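# Unplug the clipped cord from the power strip

## Task

Pull the plug of the cord that the wire clip on the power strip holds out of the strip, move the plug so it is no longer in the wire clip, and finish without either gripper still grasping any other loose object.

## Robot and tools

Robot: two arms, left_arm and right_arm, each ending in a parallel gripper with a wrist camera. In the scene frame the origin sits at table-top height, halfway between the two nominal bases. +z points up, +x points out across the table, and left_arm is on the +y side. Arm names do not match image sides. Calibrated bases: left_arm at (-0.014, +0.342, 0) m, right_arm at (-0.019, -0.354, 0) m, both turned only slightly about z. A camera stand stands behind the arms.

Gripper axes: the fingers extend along the gripper's +z and separate along its y. The reported end_effector_position is the spot between the finger pads, roughly 1 cm short of the tips. Results give end_effector_position (m) and end_effector_quat_wxyz in the scene frame. They may be off by a few cm, more at long reach.

Command row: every motion command uses rows of exactly 14 numbers, each in [-1, 1]. The first 7 are for left_arm and the last 7 for right_arm: dx, dy, dz, rx, ry, rz, opening. All 14 are needed even when only one arm should move. dx..rz are an offset, not a pose. They count from that arm's Hand target as it was when the action or move began, along the Hand target's own axes, not the scene axes. A value of 1.0 equals 0.6 m or 180 degrees. rx, ry, rz form a single rotation vector. Rows in one action or one move list all count from the same starting Hand target, not from each other. Sending the same offset again in a new call moves the arm further. opening is absolute: +1 is fully open (0.094 m), -1 is shut. Zeros in an arm's six pose slots re-request its current Hand target. A 0 in the opening slot is a real command to half-close, so repeat the present opening to leave a gripper alone.

Tools:
- execute_actions(actions, cameras): actions is a list of actions. Each action is a table of up to 15 rows, one row per 1/30 s control step. A short table repeats its last row to fill 15 steps. An empty list returns state plus images.
- move(target, speed, blend, opening_speed, grip_force, blocking, cameras): straight-line paths for both grippers. target is one 14-number row or a list of up to 15 rows. Every row is an offset from the same starting Hand targets. speed is each path's peak in m/s, 0.002 to 2.9, default 0.25. Rotation is capped at twice that number in rad/s. It can be one number or one per target. blend (m) rounds corners between listed targets; 0 stops at each one. opening_speed is how fast commanded openings change, in scale units per second, 0.2 or more. grip_force is the per-pad force cap in newtons, 10 to 50, one value or one per arm, and it persists. Lower force closes slowly. blocking=false returns after about 0.5 s while the move continues. A move lasts at most 10 s. It does not avoid obstacles or the other arm. The result adds a move: line giving the ending, such as done, off_target, moving, held or fault, and limits such as paced (the pose was clipped) or held (steps were withheld).
- wait(seconds): 0 to 10. Arms keep their last command, and a running move continues.
- stop(): brakes a running move. This needs some distance.
- zoom_image(camera, region): camera is cam_high, cam_low, cam_left_wrist or cam_right_wrist. region is [x0, y0, x1, y1] in pixels of that camera's newest image, at most 504 by 504.
- finished_scene(scene): ends the scene, with scene as the current scene's number. It cannot be undone. The goal must hold with the robot's hands off.

Cameras: cam_high and cam_low are 504x504. The wrist cameras are 672x504 fisheye. Calibration is given, but fixed cameras may have moved a few mm or degrees.

Reading results: Hand target is the last commanded pose after clipping, and the next offsets count from it. Each step, orientation commands are clipped to within 40 degrees of the measured orientation. Grippers often stop a few cm short because of friction or weight. Waiting will not fix this; send the missing distance. grip_measured shows finger opening on the -1..+1 scale. It reads slightly wide when empty and a bit narrower than a gripped hard part. It keeps following your command past contact, so it does not show the touch. To release, command well above grip_measured. Joint torques are total drive output including gravity; readings are offset and noisy, and the first three wrap at ±28 N m. A Joint velocities line may read within noise.

Joint ranges (rad): waist -2.618 to 3.054, shoulder 0 to 3.142, elbow 0 to 3.142 (straight at 2.901), wrist pitch and yaw -1.571 to 1.571, wrist roll -2.094 to 2.094.

Cautions: never let anything fall or end up off the table. Avoid fast contact, hard pushes and slams; impact grows with speed and with how far the target lies beyond the contact. A blocked arm keeps pressing until commanded back past its gripper. Keep the arms, grippers and wrist cameras apart: the clearance check does not stop gripper-to-gripper contact, and closing on the other arm's fingers counts as a press between arms. Do not strain the camera cables. Route paths around an arm's own base so its shoulder posture does not flip. Loose objects may get nudged at times. Motors heat when holding loads, reaching far or pushing. At 75 °C a MOTOR HOT line appears. At 90 °C that arm folds and idles for the rest of the scene, and at 100 °C it goes limp.

Each tool is called after "Call:" by a JSON object that holds its "name" and its "arguments".

## Session

Call:
{"name": "execute_actions", "arguments": {"actions": []}}

Scene clock: 0.00 s.
left_arm: end_effector_position=(+0.3811, +0.4227, +0.1215) grip_measured=+1.000 end_effector_quat_wxyz=(+0.602, -0.144, +0.776, +0.123) | right_arm: end_effector_position=(+0.3829, -0.3332, +0.1074) grip_measured=+1.000 end_effector_quat_wxyz=(+0.596, -0.002, +0.800, -0.068)
Joint positions: left_arm=[0.038 1.533 0.387 0.886 -0.316 -0.065 0.094] | right_arm=[0.141 1.565 0.379 0.891 0.268 -0.035 0.094]
Joint velocities: within noise
Joint torques (N m): no reading
Heat: left arm: 31 °C; right arm: 31 °C.
Hand target: left_arm +0.3826, +0.4230, +0.1263; +0.607, -0.145, +0.772, +0.122 | right_arm +0.3858, -0.3329, +0.1155; +0.605, +0.001, +0.793, -0.067
Tool commands: left_gripper/opening=+1.0 right_gripper/opening=+1.0
camera_calibration:
cam_left_wrist: T_world_to_cam=[[0.358784, -0.933036, -0.0268013, 0.256714], [-0.61493, -0.214665, -0.758801, 0.443741], [0.702236, 0.288727, -0.65077, -0.200262], [0, 0, 0, 1]] pos_world=[0.321396, 0.392601, 0.213267]
cam_right_wrist: T_world_to_cam=[[-0.0840077, -0.99333, 0.0789774, -0.312003], [-0.679421, -0.000878708, -0.733748, 0.364852], [0.728923, -0.115299, -0.674816, -0.134142], [0, 0, 0, 1]] pos_world=[0.319457, -0.325068, 0.201829]

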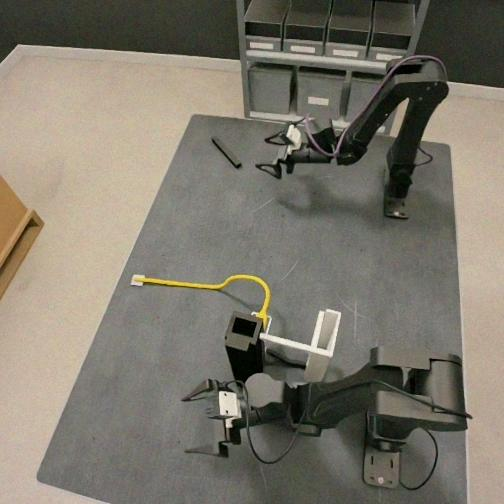

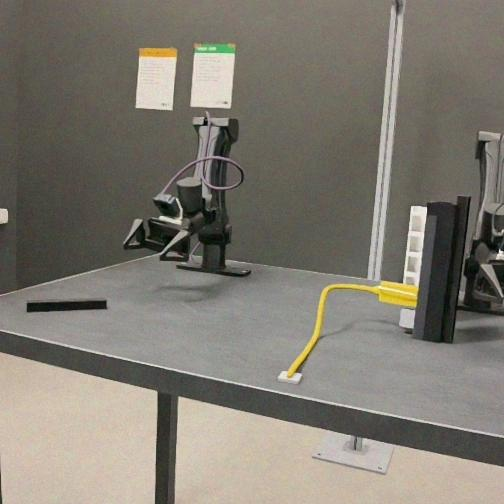

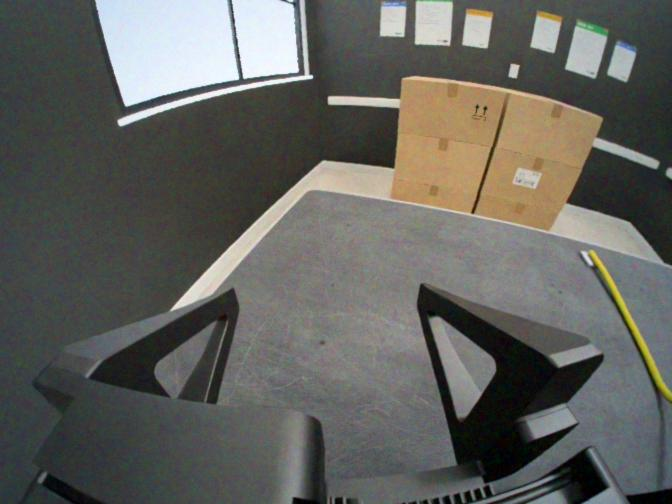

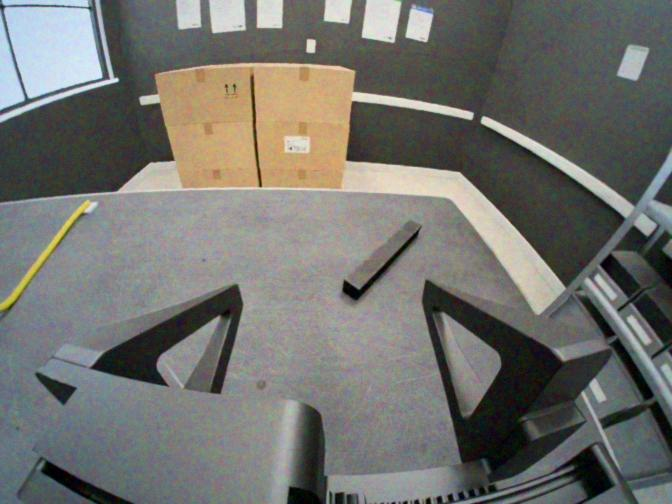

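Call:
{"name": "zoom_image", "arguments": {"camera": "cam_low", "region": [360, 250, 440, 330]}}

Call:
{"name": "zoom_image", "arguments": {"camera": "cam_high", "region": [210, 260, 350, 400]}}

Scaled by 6.300 from the camera's 504x504 image, which has a finer 720x720 frame.

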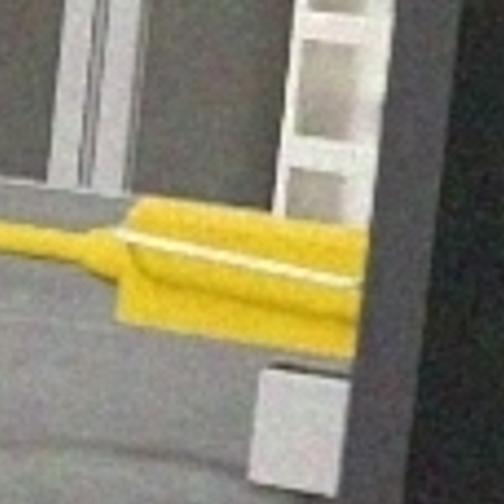

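Scaled by 3.600 from the camera's 504x504 image, which has a finer 720x720 frame.

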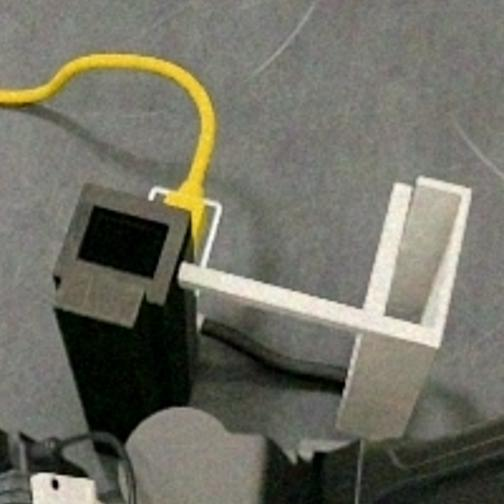

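Call:
{"name": "move", "arguments": {"target": [0, 0, 0, 0, 0, 0, 1, -0.014, 0.7463, -0.3548, -0.2296, 0.1679, 0.4451, 0.06], "speed": 0.35, "cameras": ["cam_right_wrist", "cam_low"]}}

Call:
{"name": "zoom_image", "arguments": {"camera": "cam_right_wrist", "region": [280, 130, 480, 330]}}

Scene clock: 81.83 s.
left_arm: end_effector_position=(+0.3811, +0.4227, +0.1215) grip_measured=+1.000 end_effector_quat_wxyz=(+0.602, -0.144, +0.776, +0.123) | right_arm: end_effector_position=(+0.2158, +0.1284, +0.1199) grip_measured=+0.062 end_effector_quat_wxyz=(+0.259, +0.308, +0.715, +0.572)
Joint positions: left_arm=[0.038 1.533 0.387 0.886 -0.316 -0.065 0.094] | right_arm=[1.26 2.019 0.979 0.792 0.534 1.681 0.05]
Joint torques (N m): left_arm=[-0.06 -5.09 6.65 2.4 -0.11 0] | right_arm=[0.13 -9.26 9.84 2.21 0.24 -0.01]
Heat: left arm: 38 °C; right arm: 32 °C.
Hand target: left_arm +0.3826, +0.4230, +0.1263; +0.607, -0.145, +0.772, +0.122 | right_arm +0.2205, +0.1342, +0.1312; +0.265, +0.315, +0.698, +0.586
Off the commanded pose: left_arm 0.005 m, 1 deg | right_arm 0.014 m, 3 deg.
move: off_target (right_arm)
camera_calibration:
cam_right_wrist: T_world_to_cam=[[-0.163204, -0.13049, -0.977925, 0.164508], [-0.922521, 0.371564, 0.104378, 0.165013], [0.349742, 0.919191, -0.18102, -0.0608357], [0, 0, 0, 1]] pos_world=[0.200353, 0.0160733, 0.13264]
Images, in order (width x height): cam_low 504x504, cam_right_wrist 672x504.

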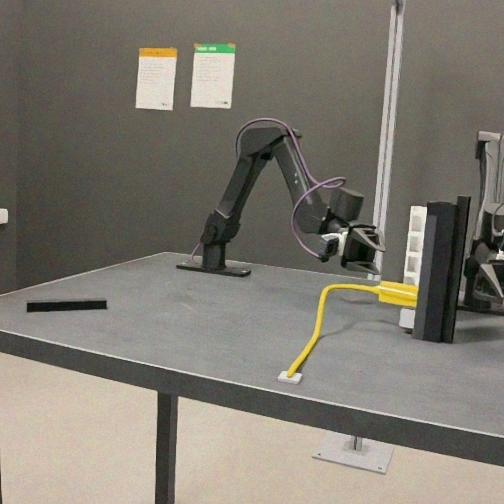

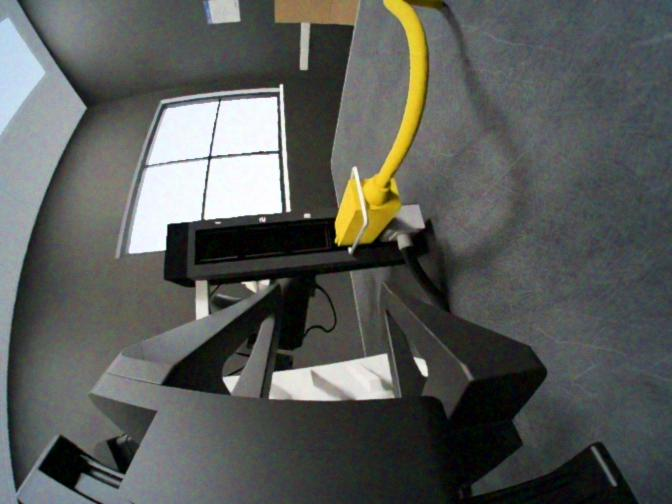

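Scaled by 2.520 from the camera's 672x504 image, which has a finer 960x720 frame.

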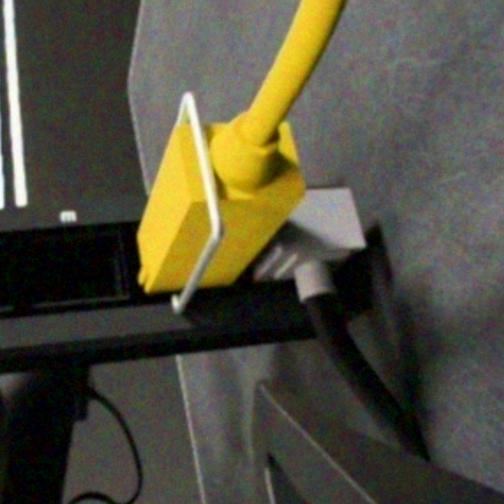

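Call:
{"name": "move", "arguments": {"target": [0, 0, 0, 0, 0, 0, 1, -0.009, -0.0072, 0.0993, 0, 0, 0, 0.06], "speed": 0.1, "cameras": ["cam_right_wrist", "cam_low"]}}

Call:
{"name": "zoom_image", "arguments": {"camera": "cam_right_wrist", "region": [300, 170, 460, 330]}}

Call:
{"name": "zoom_image", "arguments": {"camera": "cam_low", "region": [350, 235, 440, 325]}}

Scene clock: 124.43 s.
left_arm: end_effector_position=(+0.3811, +0.4227, +0.1215) grip_measured=+1.000 end_effector_quat_wxyz=(+0.602, -0.144, +0.776, +0.123) | right_arm: end_effector_position=(+0.2610, +0.1641, +0.1119) grip_measured=+0.062 end_effector_quat_wxyz=(+0.259, +0.317, +0.702, +0.583)
Joint positions: left_arm=[0.038 1.533 0.387 0.886 -0.316 -0.065 0.094] | right_arm=[1.187 2.193 1.199 0.782 0.477 1.676 0.05]
Joint torques (N m): left_arm=[-0.06 -5.14 6.68 2.39 -0.1 0] | right_arm=[-0.59 -10.89 10.06 1.91 0.03 -0.14]
Heat: left arm: 40 °C; right arm: 36 °C.
Hand target: left_arm +0.3826, +0.4230, +0.1263; +0.607, -0.145, +0.772, +0.122 | right_arm +0.2675, +0.1686, +0.1167; +0.265, +0.315, +0.698, +0.586
Off the commanded pose: left_arm 0.005 m, 1 deg | right_arm 0.009 m, 1 deg.
move: done
camera_calibration:
cam_right_wrist: T_world_to_cam=[[-0.162534, -0.0934427, -0.982268, 0.162864], [-0.91658, 0.382885, 0.115241, 0.189639], [0.365327, 0.919058, -0.14788, -0.11863], [0, 0, 0, 1]] pos_world=[0.243629, 0.0516364, 0.120579]
Images, in order (width x height): cam_low 504x504, cam_right_wrist 672x504.

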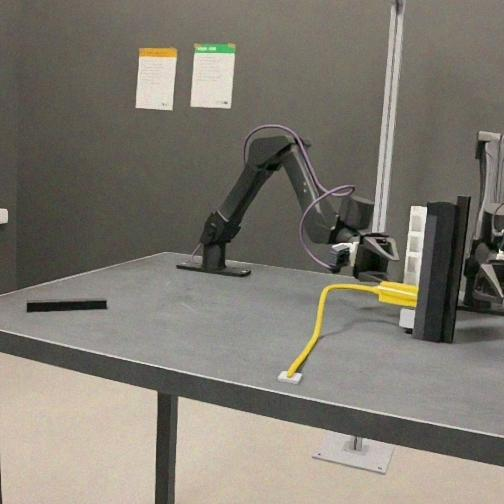

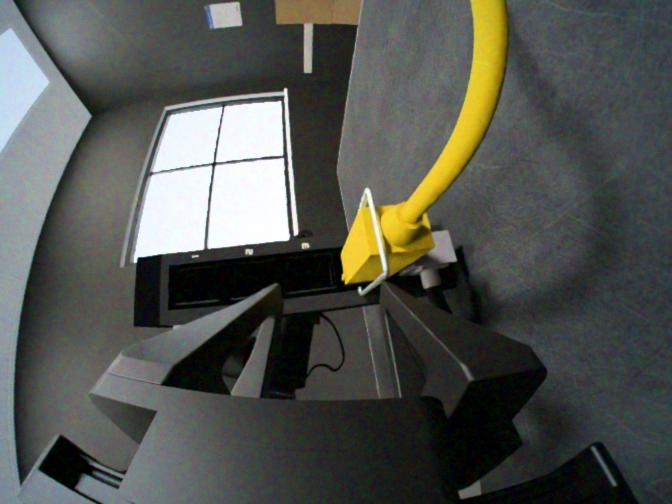

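Scaled by 3.150 from the camera's 672x504 image, which has a finer 960x720 frame.

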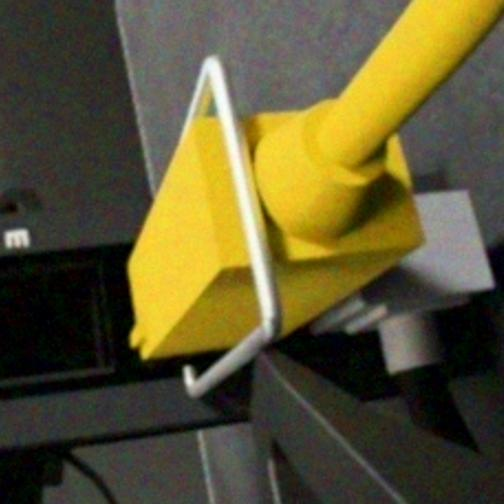

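Scaled by 5.600 from the camera's 504x504 image, which has a finer 720x720 frame.

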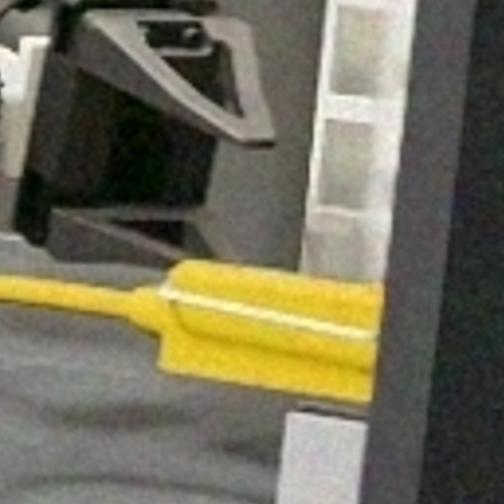

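Call:
{"name": "move", "arguments": {"target": [[0, 0, 0, 0, 0, 0, 1, 0, -0.0037, 0.0175, 0, 0, 0, 0.06], [0, 0, 0, 0, 0, 0, 1, 0.0167, 0.1118, 0.0005, -0.0556, 0, 0, 0.06], [0, 0, 0, 0, 0, 0, 1, 0.039, 0.1208, 0.0227, -0.0556, 0, 0, 0.06]], "speed": [0.05, 0.07, 0.07], "cameras": ["cam_right_wrist", "cam_low"]}}

Call:
{"name": "zoom_image", "arguments": {"camera": "cam_low", "region": [350, 215, 440, 325]}}

Scene clock: 165.47 s.
left_arm: end_effector_position=(+0.3811, +0.4227, +0.1215) grip_measured=+1.000 end_effector_quat_wxyz=(+0.602, -0.144, +0.776, +0.123) | right_arm: end_effector_position=(+0.2711, +0.1975, +0.1731) grip_measured=+0.062 end_effector_quat_wxyz=(+0.285, +0.292, +0.659, +0.632)
Joint positions: left_arm=[0.038 1.533 0.387 0.886 -0.316 -0.065 0.094] | right_arm=[1.194 2.228 1.38 0.803 0.491 1.585 0.05]
Joint torques (N m): left_arm=[-0.01 -5.07 6.6 2.39 -0.1 0.01] | right_arm=[0.59 -11.6 10.67 2.2 0.03 -0.15]
Heat: left arm: 42 °C; right arm: 36 °C.
Hand target: left_arm +0.3826, +0.4230, +0.1263; +0.607, -0.145, +0.772, +0.122 | right_arm +0.2715, +0.2033, +0.1858; +0.291, +0.291, +0.644, +0.644
Off the commanded pose: left_arm 0.005 m, 1 deg | right_arm 0.014 m, 2 deg.
move: off_target (right_arm)
camera_calibration:
cam_right_wrist: T_world_to_cam=[[-0.0438399, -0.00532323, -0.999024, 0.181182], [-0.926986, 0.373096, 0.0386906, 0.197096], [0.372526, 0.927778, -0.021291, -0.1696], [0, 0, 0, 1]] pos_world=[0.253828, 0.0847798, 0.169768]
Images, in order (width x height): cam_low 504x504, cam_right_wrist 672x504.

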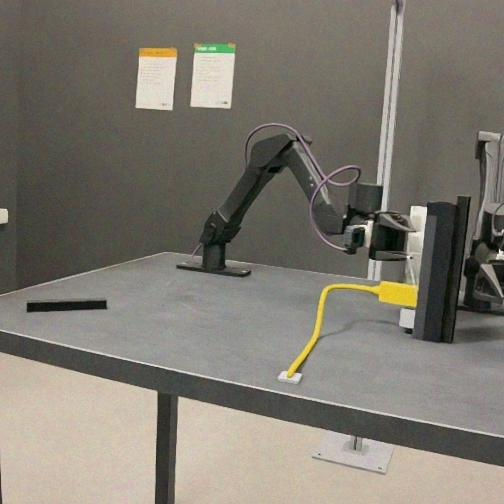

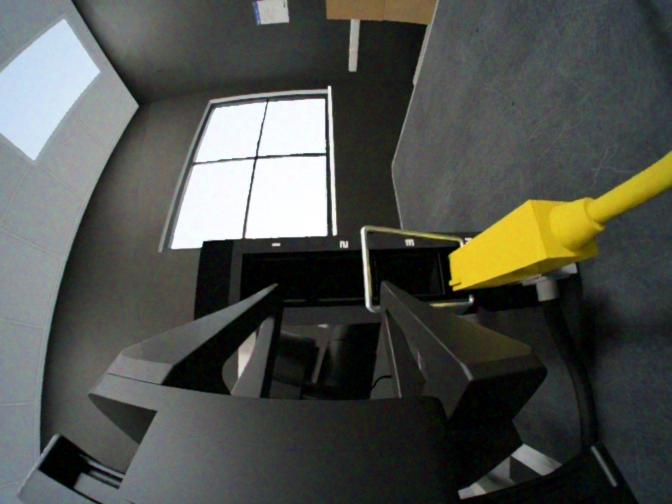

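Scaled by 4.582 from the camera's 504x504 image, which has a finer 720x720 frame.

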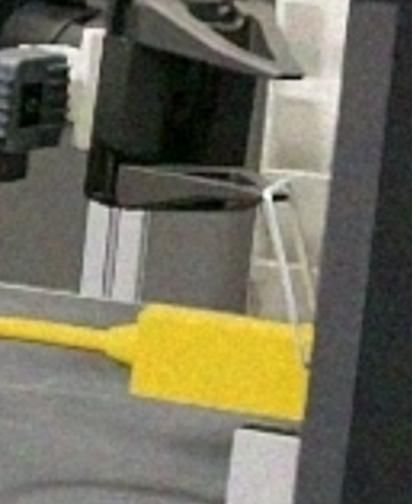

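Call:
{"name": "move", "arguments": {"target": [[0, 0, 0, 0, 0, 0, 1, 0, -0.005, -0.1167, 0, 0, 0, 0.06], [0, 0, 0, 0, 0, 0, 1, -0.1805, -0.0522, -0.1307, -0.0627, 0.3170, -0.5254, 0.06]], "speed": [0.12, 0.35], "blend": [0.02, 0], "cameras": ["cam_right_wrist", "cam_low"]}}

Call:
{"name": "zoom_image", "arguments": {"camera": "cam_right_wrist", "region": [260, 130, 440, 310]}}

Call:
{"name": "zoom_image", "arguments": {"camera": "cam_low", "region": [320, 215, 440, 325]}}

Scene clock: 202.70 s.
left_arm: end_effector_position=(+0.3811, +0.4227, +0.1215) grip_measured=+1.000 end_effector_quat_wxyz=(+0.602, -0.144, +0.776, +0.123) | right_arm: end_effector_position=(+0.2781, +0.0646, +0.1305) grip_measured=+0.062 end_effector_quat_wxyz=(+0.344, -0.581, +0.659, +0.332)
Joint positions: left_arm=[0.038 1.533 0.387 0.886 -0.316 -0.065 0.094] | right_arm=[0.724 1.895 1.272 -0.096 -0.601 -0.415 0.05]
Joint torques (N m): left_arm=[0.08 -5.2 6.46 2.4 -0.11 -0.02] | right_arm=[-0.7 -11.56 11.64 1.67 -0.36 -0.15]
Heat: left arm: 43 °C; right arm: 36 °C.
Hand target: left_arm +0.3826, +0.4230, +0.1263; +0.607, -0.145, +0.772, +0.122 | right_arm +0.2843, +0.0702, +0.1545; +0.369, -0.585, +0.638, +0.338
Off the commanded pose: left_arm 0.005 m, 1 deg | right_arm 0.025 m, 4 deg.
move: off_target (right_arm)
camera_calibration:
cam_right_wrist: T_world_to_cam=[[0.99069, -0.119022, -0.0660822, -0.263955], [-0.136059, -0.849336, -0.510016, 0.185409], [0.00457712, 0.514259, -0.857623, 0.188421], [0, 0, 0, 1]] pos_world=[0.285862, 0.0291614, 0.238713]
Images, in order (width x height): cam_low 504x504, cam_right_wrist 672x504.

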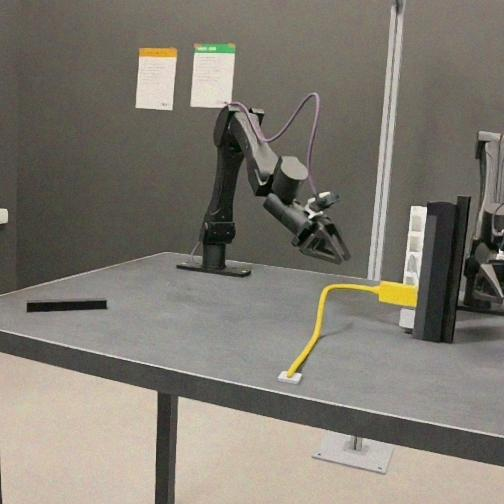

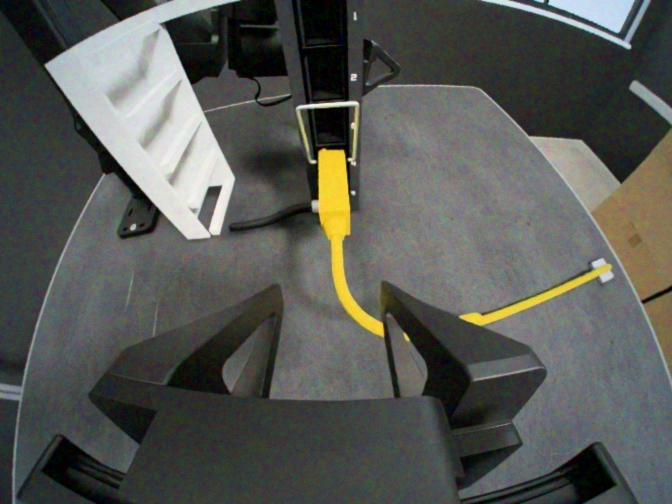

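Scaled by 2.800 from the camera's 672x504 image, which has a finer 960x720 frame.

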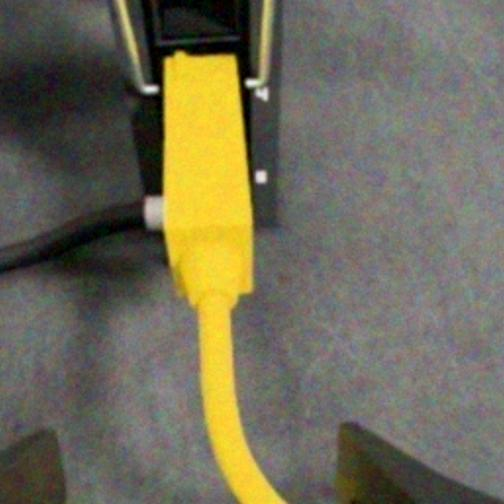

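Scaled by 4.200 from the camera's 504x504 image, which has a finer 720x720 frame.

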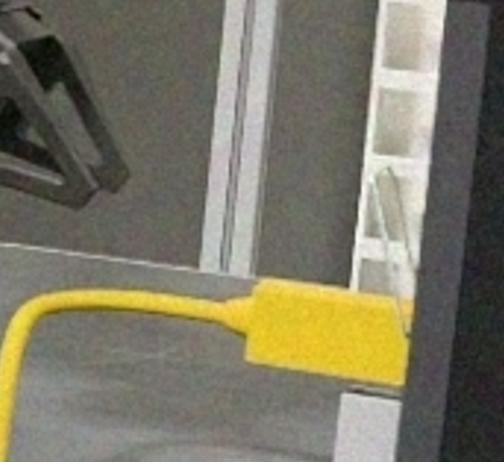

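Call:
{"name": "move", "arguments": {"target": [0, 0, 0, 0, 0, 0, 1, 0.0127, 0.0047, 0.208, 0, 0, 0, 0.06], "speed": 0.12, "cameras": ["cam_right_wrist", "cam_low"]}}

Call:
{"name": "zoom_image", "arguments": {"camera": "cam_low", "region": [340, 225, 440, 325]}}

Scene clock: 244.30 s.
left_arm: end_effector_position=(+0.3811, +0.4227, +0.1215) grip_measured=+1.000 end_effector_quat_wxyz=(+0.602, -0.144, +0.776, +0.123) | right_arm: end_effector_position=(+0.2852, +0.1635, +0.0742) grip_measured=+0.062 end_effector_quat_wxyz=(+0.349, -0.586, +0.650, +0.335)
Joint positions: left_arm=[0.038 1.533 0.387 0.886 -0.316 -0.065 0.094] | right_arm=[0.865 2.251 1.555 0.043 -0.503 -0.322 0.05]
Joint torques (N m): left_arm=[-0.02 -5.18 6.57 2.42 -0.1 -0.03] | right_arm=[0.55 -12.23 11.44 2 -0.12 0.01]
Heat: left arm: 44 °C; right arm: 40 °C.
Hand target: left_arm +0.3826, +0.4230, +0.1263; +0.607, -0.145, +0.772, +0.122 | right_arm +0.2907, +0.1743, +0.0853; +0.369, -0.585, +0.639, +0.338
Off the commanded pose: left_arm 0.005 m, 1 deg | right_arm 0.017 m, 3 deg.
move: off_target (right_arm)
camera_calibration:
cam_right_wrist: T_world_to_cam=[[0.993159, -0.102932, -0.0551463, -0.267063], [-0.116559, -0.845194, -0.521595, 0.236229], [0.0070795, 0.524454, -0.851409, 0.0863702], [0, 0, 0, 1]] pos_world=[0.292159, 0.126873, 0.182025]
Images, in order (width x height): cam_low 504x504, cam_right_wrist 672x504.

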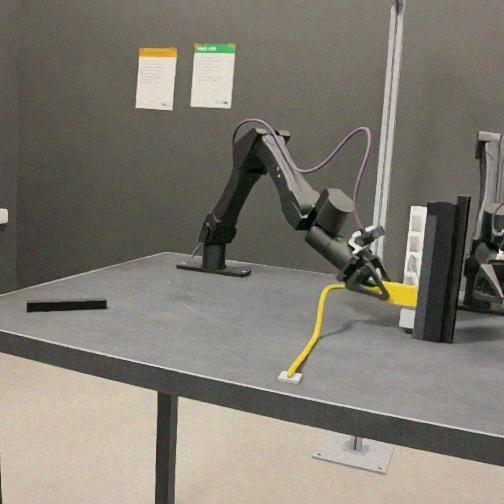

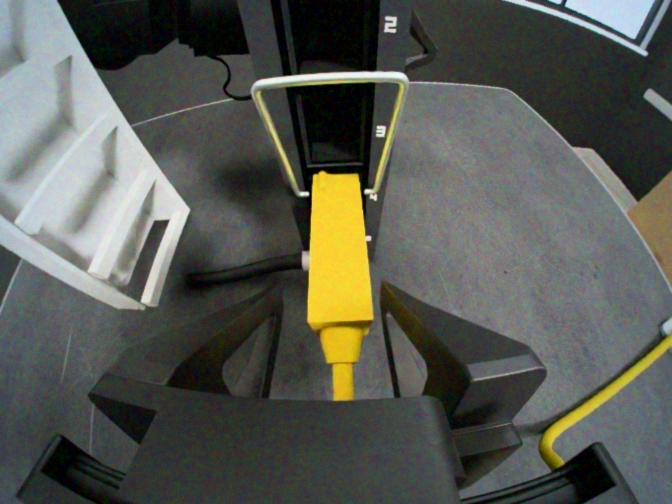

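Scaled by 5.040 from the camera's 504x504 image, which has a finer 720x720 frame.

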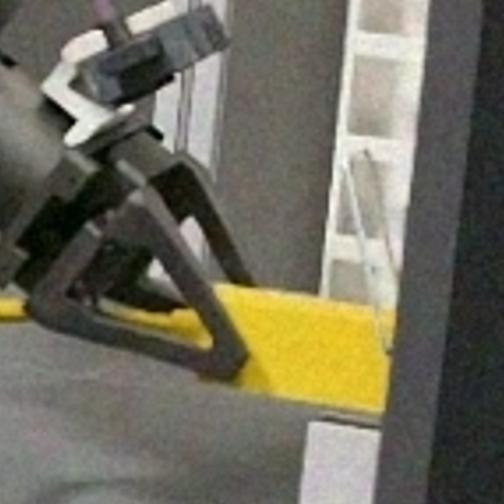

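Call:
{"name": "move", "arguments": {"target": [[0, 0, 0, 0, 0, 0, 1, 0.0123, 0.0025, -0.0048, 0, 0, 0, -0.62], [0, 0, 0, 0, 0, 0, 1, 0.0812, 0.0025, -0.1575, 0, 0, 0, -0.62]], "speed": [0.05, 0.06], "opening_speed": 0.7, "cameras": ["cam_low", "cam_right_wrist"]}}

Call:
{"name": "zoom_image", "arguments": {"camera": "cam_low", "region": [300, 225, 440, 345]}}

Scene clock: 276.53 s.
left_arm: end_effector_position=(+0.3811, +0.4227, +0.1215) grip_measured=+1.000 end_effector_quat_wxyz=(+0.602, -0.144, +0.776, +0.123) | right_arm: end_effector_position=(+0.2825, +0.0655, +0.0647) grip_measured=-0.504 end_effector_quat_wxyz=(+0.345, -0.580, +0.662, +0.325)
Joint positions: left_arm=[0.038 1.533 0.387 0.886 -0.316 -0.065 0.094] | right_arm=[0.724 2.023 1.167 0.133 -0.586 -0.417 0.023]
Joint torques (N m): left_arm=[0.02 -5.08 6.57 2.41 -0.08 -0.02] | right_arm=[0.02 -15.24 6.63 1.87 -0.44 -0.11]
Heat: left arm: 45 °C; right arm: 38 °C.
Hand target: left_arm +0.3826, +0.4230, +0.1263; +0.607, -0.145, +0.772, +0.122 | right_arm +0.2798, +0.0686, +0.0905; +0.369, -0.585, +0.638, +0.338
Off the commanded pose: left_arm 0.005 m, 1 deg | right_arm 0.026 m, 4 deg.
move: off_target (right_arm)
camera_calibration:
cam_right_wrist: T_world_to_cam=[[0.98985, -0.129502, -0.0585304, -0.272031], [-0.14131, -0.853122, -0.502209, 0.154489], [0.0151033, 0.505382, -0.862763, 0.129432], [0, 0, 0, 1]] pos_world=[0.289145, 0.0311574, 0.173333]
Images, in order (width x height): cam_low 504x504, cam_right_wrist 672x504.

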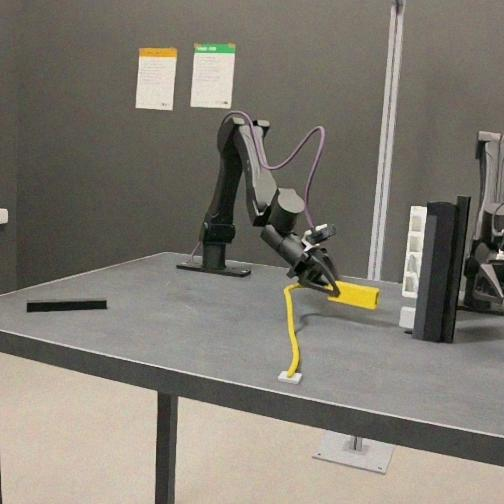

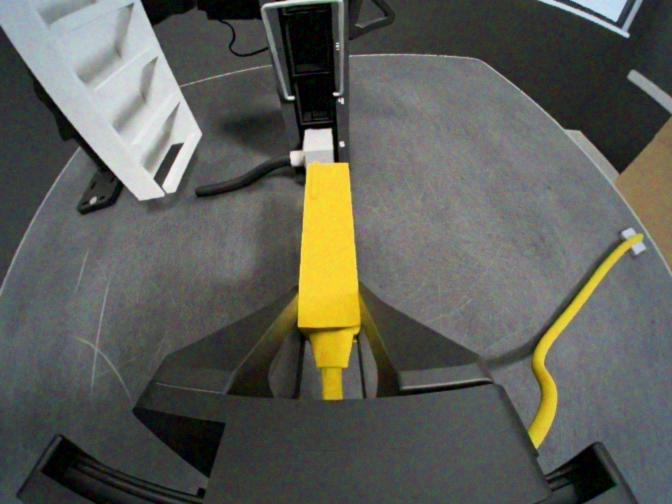

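Scaled by 3.600 from the camera's 504x504 image, which has a finer 720x720 frame.

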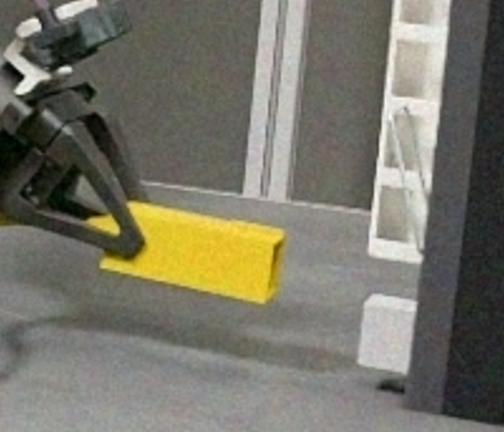

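Call:
{"name": "move", "arguments": {"target": [[0, 0, 0, 0, 0, 0, 1, 0.09, 0, -0.0058, 0, 0, 0, -0.62], [0, 0, 0, 0, 0, 0, 1, 0.1238, 0, 0.0138, 0, 0, 0, -0.62], [0, 0, 0, 0, 0, 0, 1, 0.134, 0, 0.0197, 0, 0, 0, -0.62]], "speed": [0.12, 0.06, 0.02], "blend": [0.01, 0.003, 0], "cameras": ["cam_low"]}}

Call:
{"name": "zoom_image", "arguments": {"camera": "cam_low", "region": [270, 255, 390, 375]}}

Scene clock: 296.87 s.
left_arm: end_effector_position=(+0.3811, +0.4227, +0.1215) grip_measured=+1.000 end_effector_quat_wxyz=(+0.602, -0.144, +0.776, +0.123) | right_arm: end_effector_position=(+0.2828, +0.0390, +0.0189) grip_measured=-0.504 end_effector_quat_wxyz=(+0.370, -0.582, +0.646, +0.327)
Joint positions: left_arm=[0.038 1.533 0.387 0.886 -0.316 -0.065 0.094] | right_arm=[0.669 2.097 0.997 0.413 -0.635 -0.463 0.023]
Joint torques (N m): left_arm=[0.01 -5.19 6.6 2.4 -0.12 -0.02] | right_arm=[-0.1 -9.39 4.92 1.92 -0.44 -0.1]
Heat: left arm: 46 °C; right arm: 45 °C.
Hand target: left_arm +0.3826, +0.4230, +0.1263; +0.607, -0.145, +0.772, +0.122 | right_arm +0.2772, +0.0388, +0.0150; +0.369, -0.585, +0.638, +0.338
Off the commanded pose: left_arm 0.005 m, 1 deg | right_arm 0.007 m, 2 deg.
move: done
Images, in order (width x height): cam_low 504x504.

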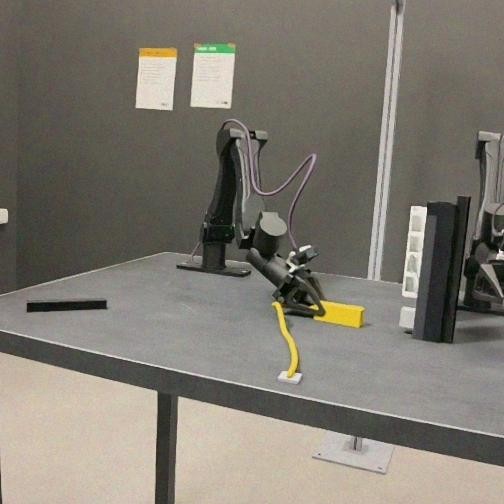

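Scaled by 4.200 from the camera's 504x504 image, which has a finer 720x720 frame.

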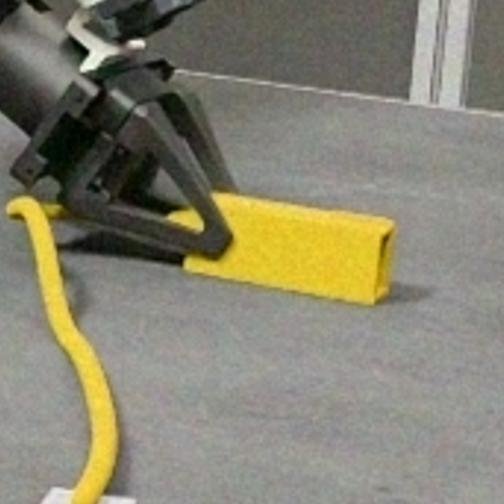

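Call:
{"name": "move", "arguments": {"target": [[0, 0, 0, 0, 0, 0, 1, 0.0072, 0, 0.0042, 0, 0, 0, -0.62], [0, 0, 0, 0, 0, 0, 1, 0.0029, 0, 0.0017, 0, 0, 0, 0.95], [0, 0, 0, 0, 0, 0, 1, -0.1443, 0, -0.0833, 0, 0, 0, 0.95]], "speed": [0.02, 0.02, 0.1], "opening_speed": 0.6, "cameras": ["cam_low", "cam_right_wrist"]}}

Call:
{"name": "zoom_image", "arguments": {"camera": "cam_low", "region": [250, 195, 450, 395]}}

Scene clock: 314.20 s.
left_arm: end_effector_position=(+0.3811, +0.4227, +0.1215) grip_measured=+1.000 end_effector_quat_wxyz=(+0.602, -0.144, +0.776, +0.123) | right_arm: end_effector_position=(+0.2728, +0.0320, +0.0894) grip_measured=+0.948 end_effector_quat_wxyz=(+0.343, -0.582, +0.659, +0.332)
Joint positions: left_arm=[0.038 1.533 0.387 0.886 -0.316 -0.065 0.094] | right_arm=[0.669 1.882 1.079 0.054 -0.642 -0.462 0.092]
Joint torques (N m): left_arm=[0.03 -5.18 6.5 2.38 -0.1 -0.03] | right_arm=[-0.27 -12.26 10.09 1.62 -0.36 -0.11]
Heat: left arm: 46 °C; right arm: 42 °C.
Hand target: left_arm +0.3826, +0.4230, +0.1263; +0.607, -0.145, +0.772, +0.122 | right_arm +0.2772, +0.0388, +0.1150; +0.369, -0.585, +0.638, +0.338
Off the commanded pose: left_arm 0.005 m, 1 deg | right_arm 0.027 m, 4 deg.
move: off_target (right_arm)
camera_calibration:
cam_right_wrist: T_world_to_cam=[[0.990818, -0.117628, -0.0666593, -0.265283], [-0.135168, -0.850595, -0.508152, 0.135689], [0.00307284, 0.512496, -0.858684, 0.170431], [0, 0, 0, 1]] pos_world=[0.280665, -0.00313319, 0.197613]
Images, in order (width x height): cam_low 504x504, cam_right_wrist 672x504.

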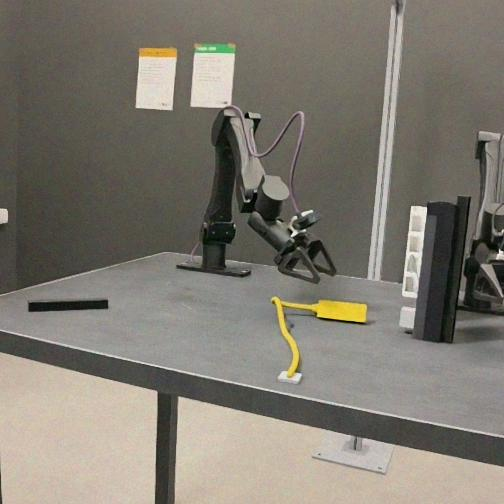

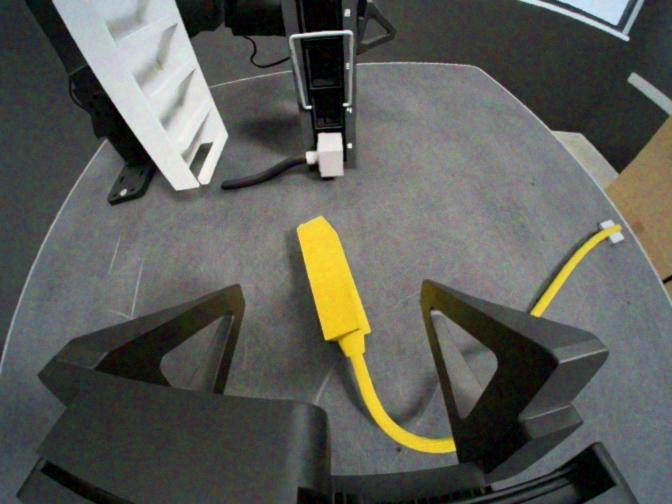

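Scaled by 2.520 from the camera's 504x504 image, which has a finer 720x720 frame.

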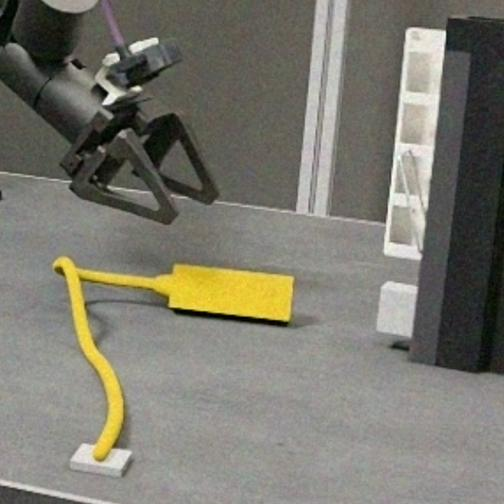

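Call:
{"name": "finished_scene", "arguments": {"scene": 2}}

The scene is finished: the task was done.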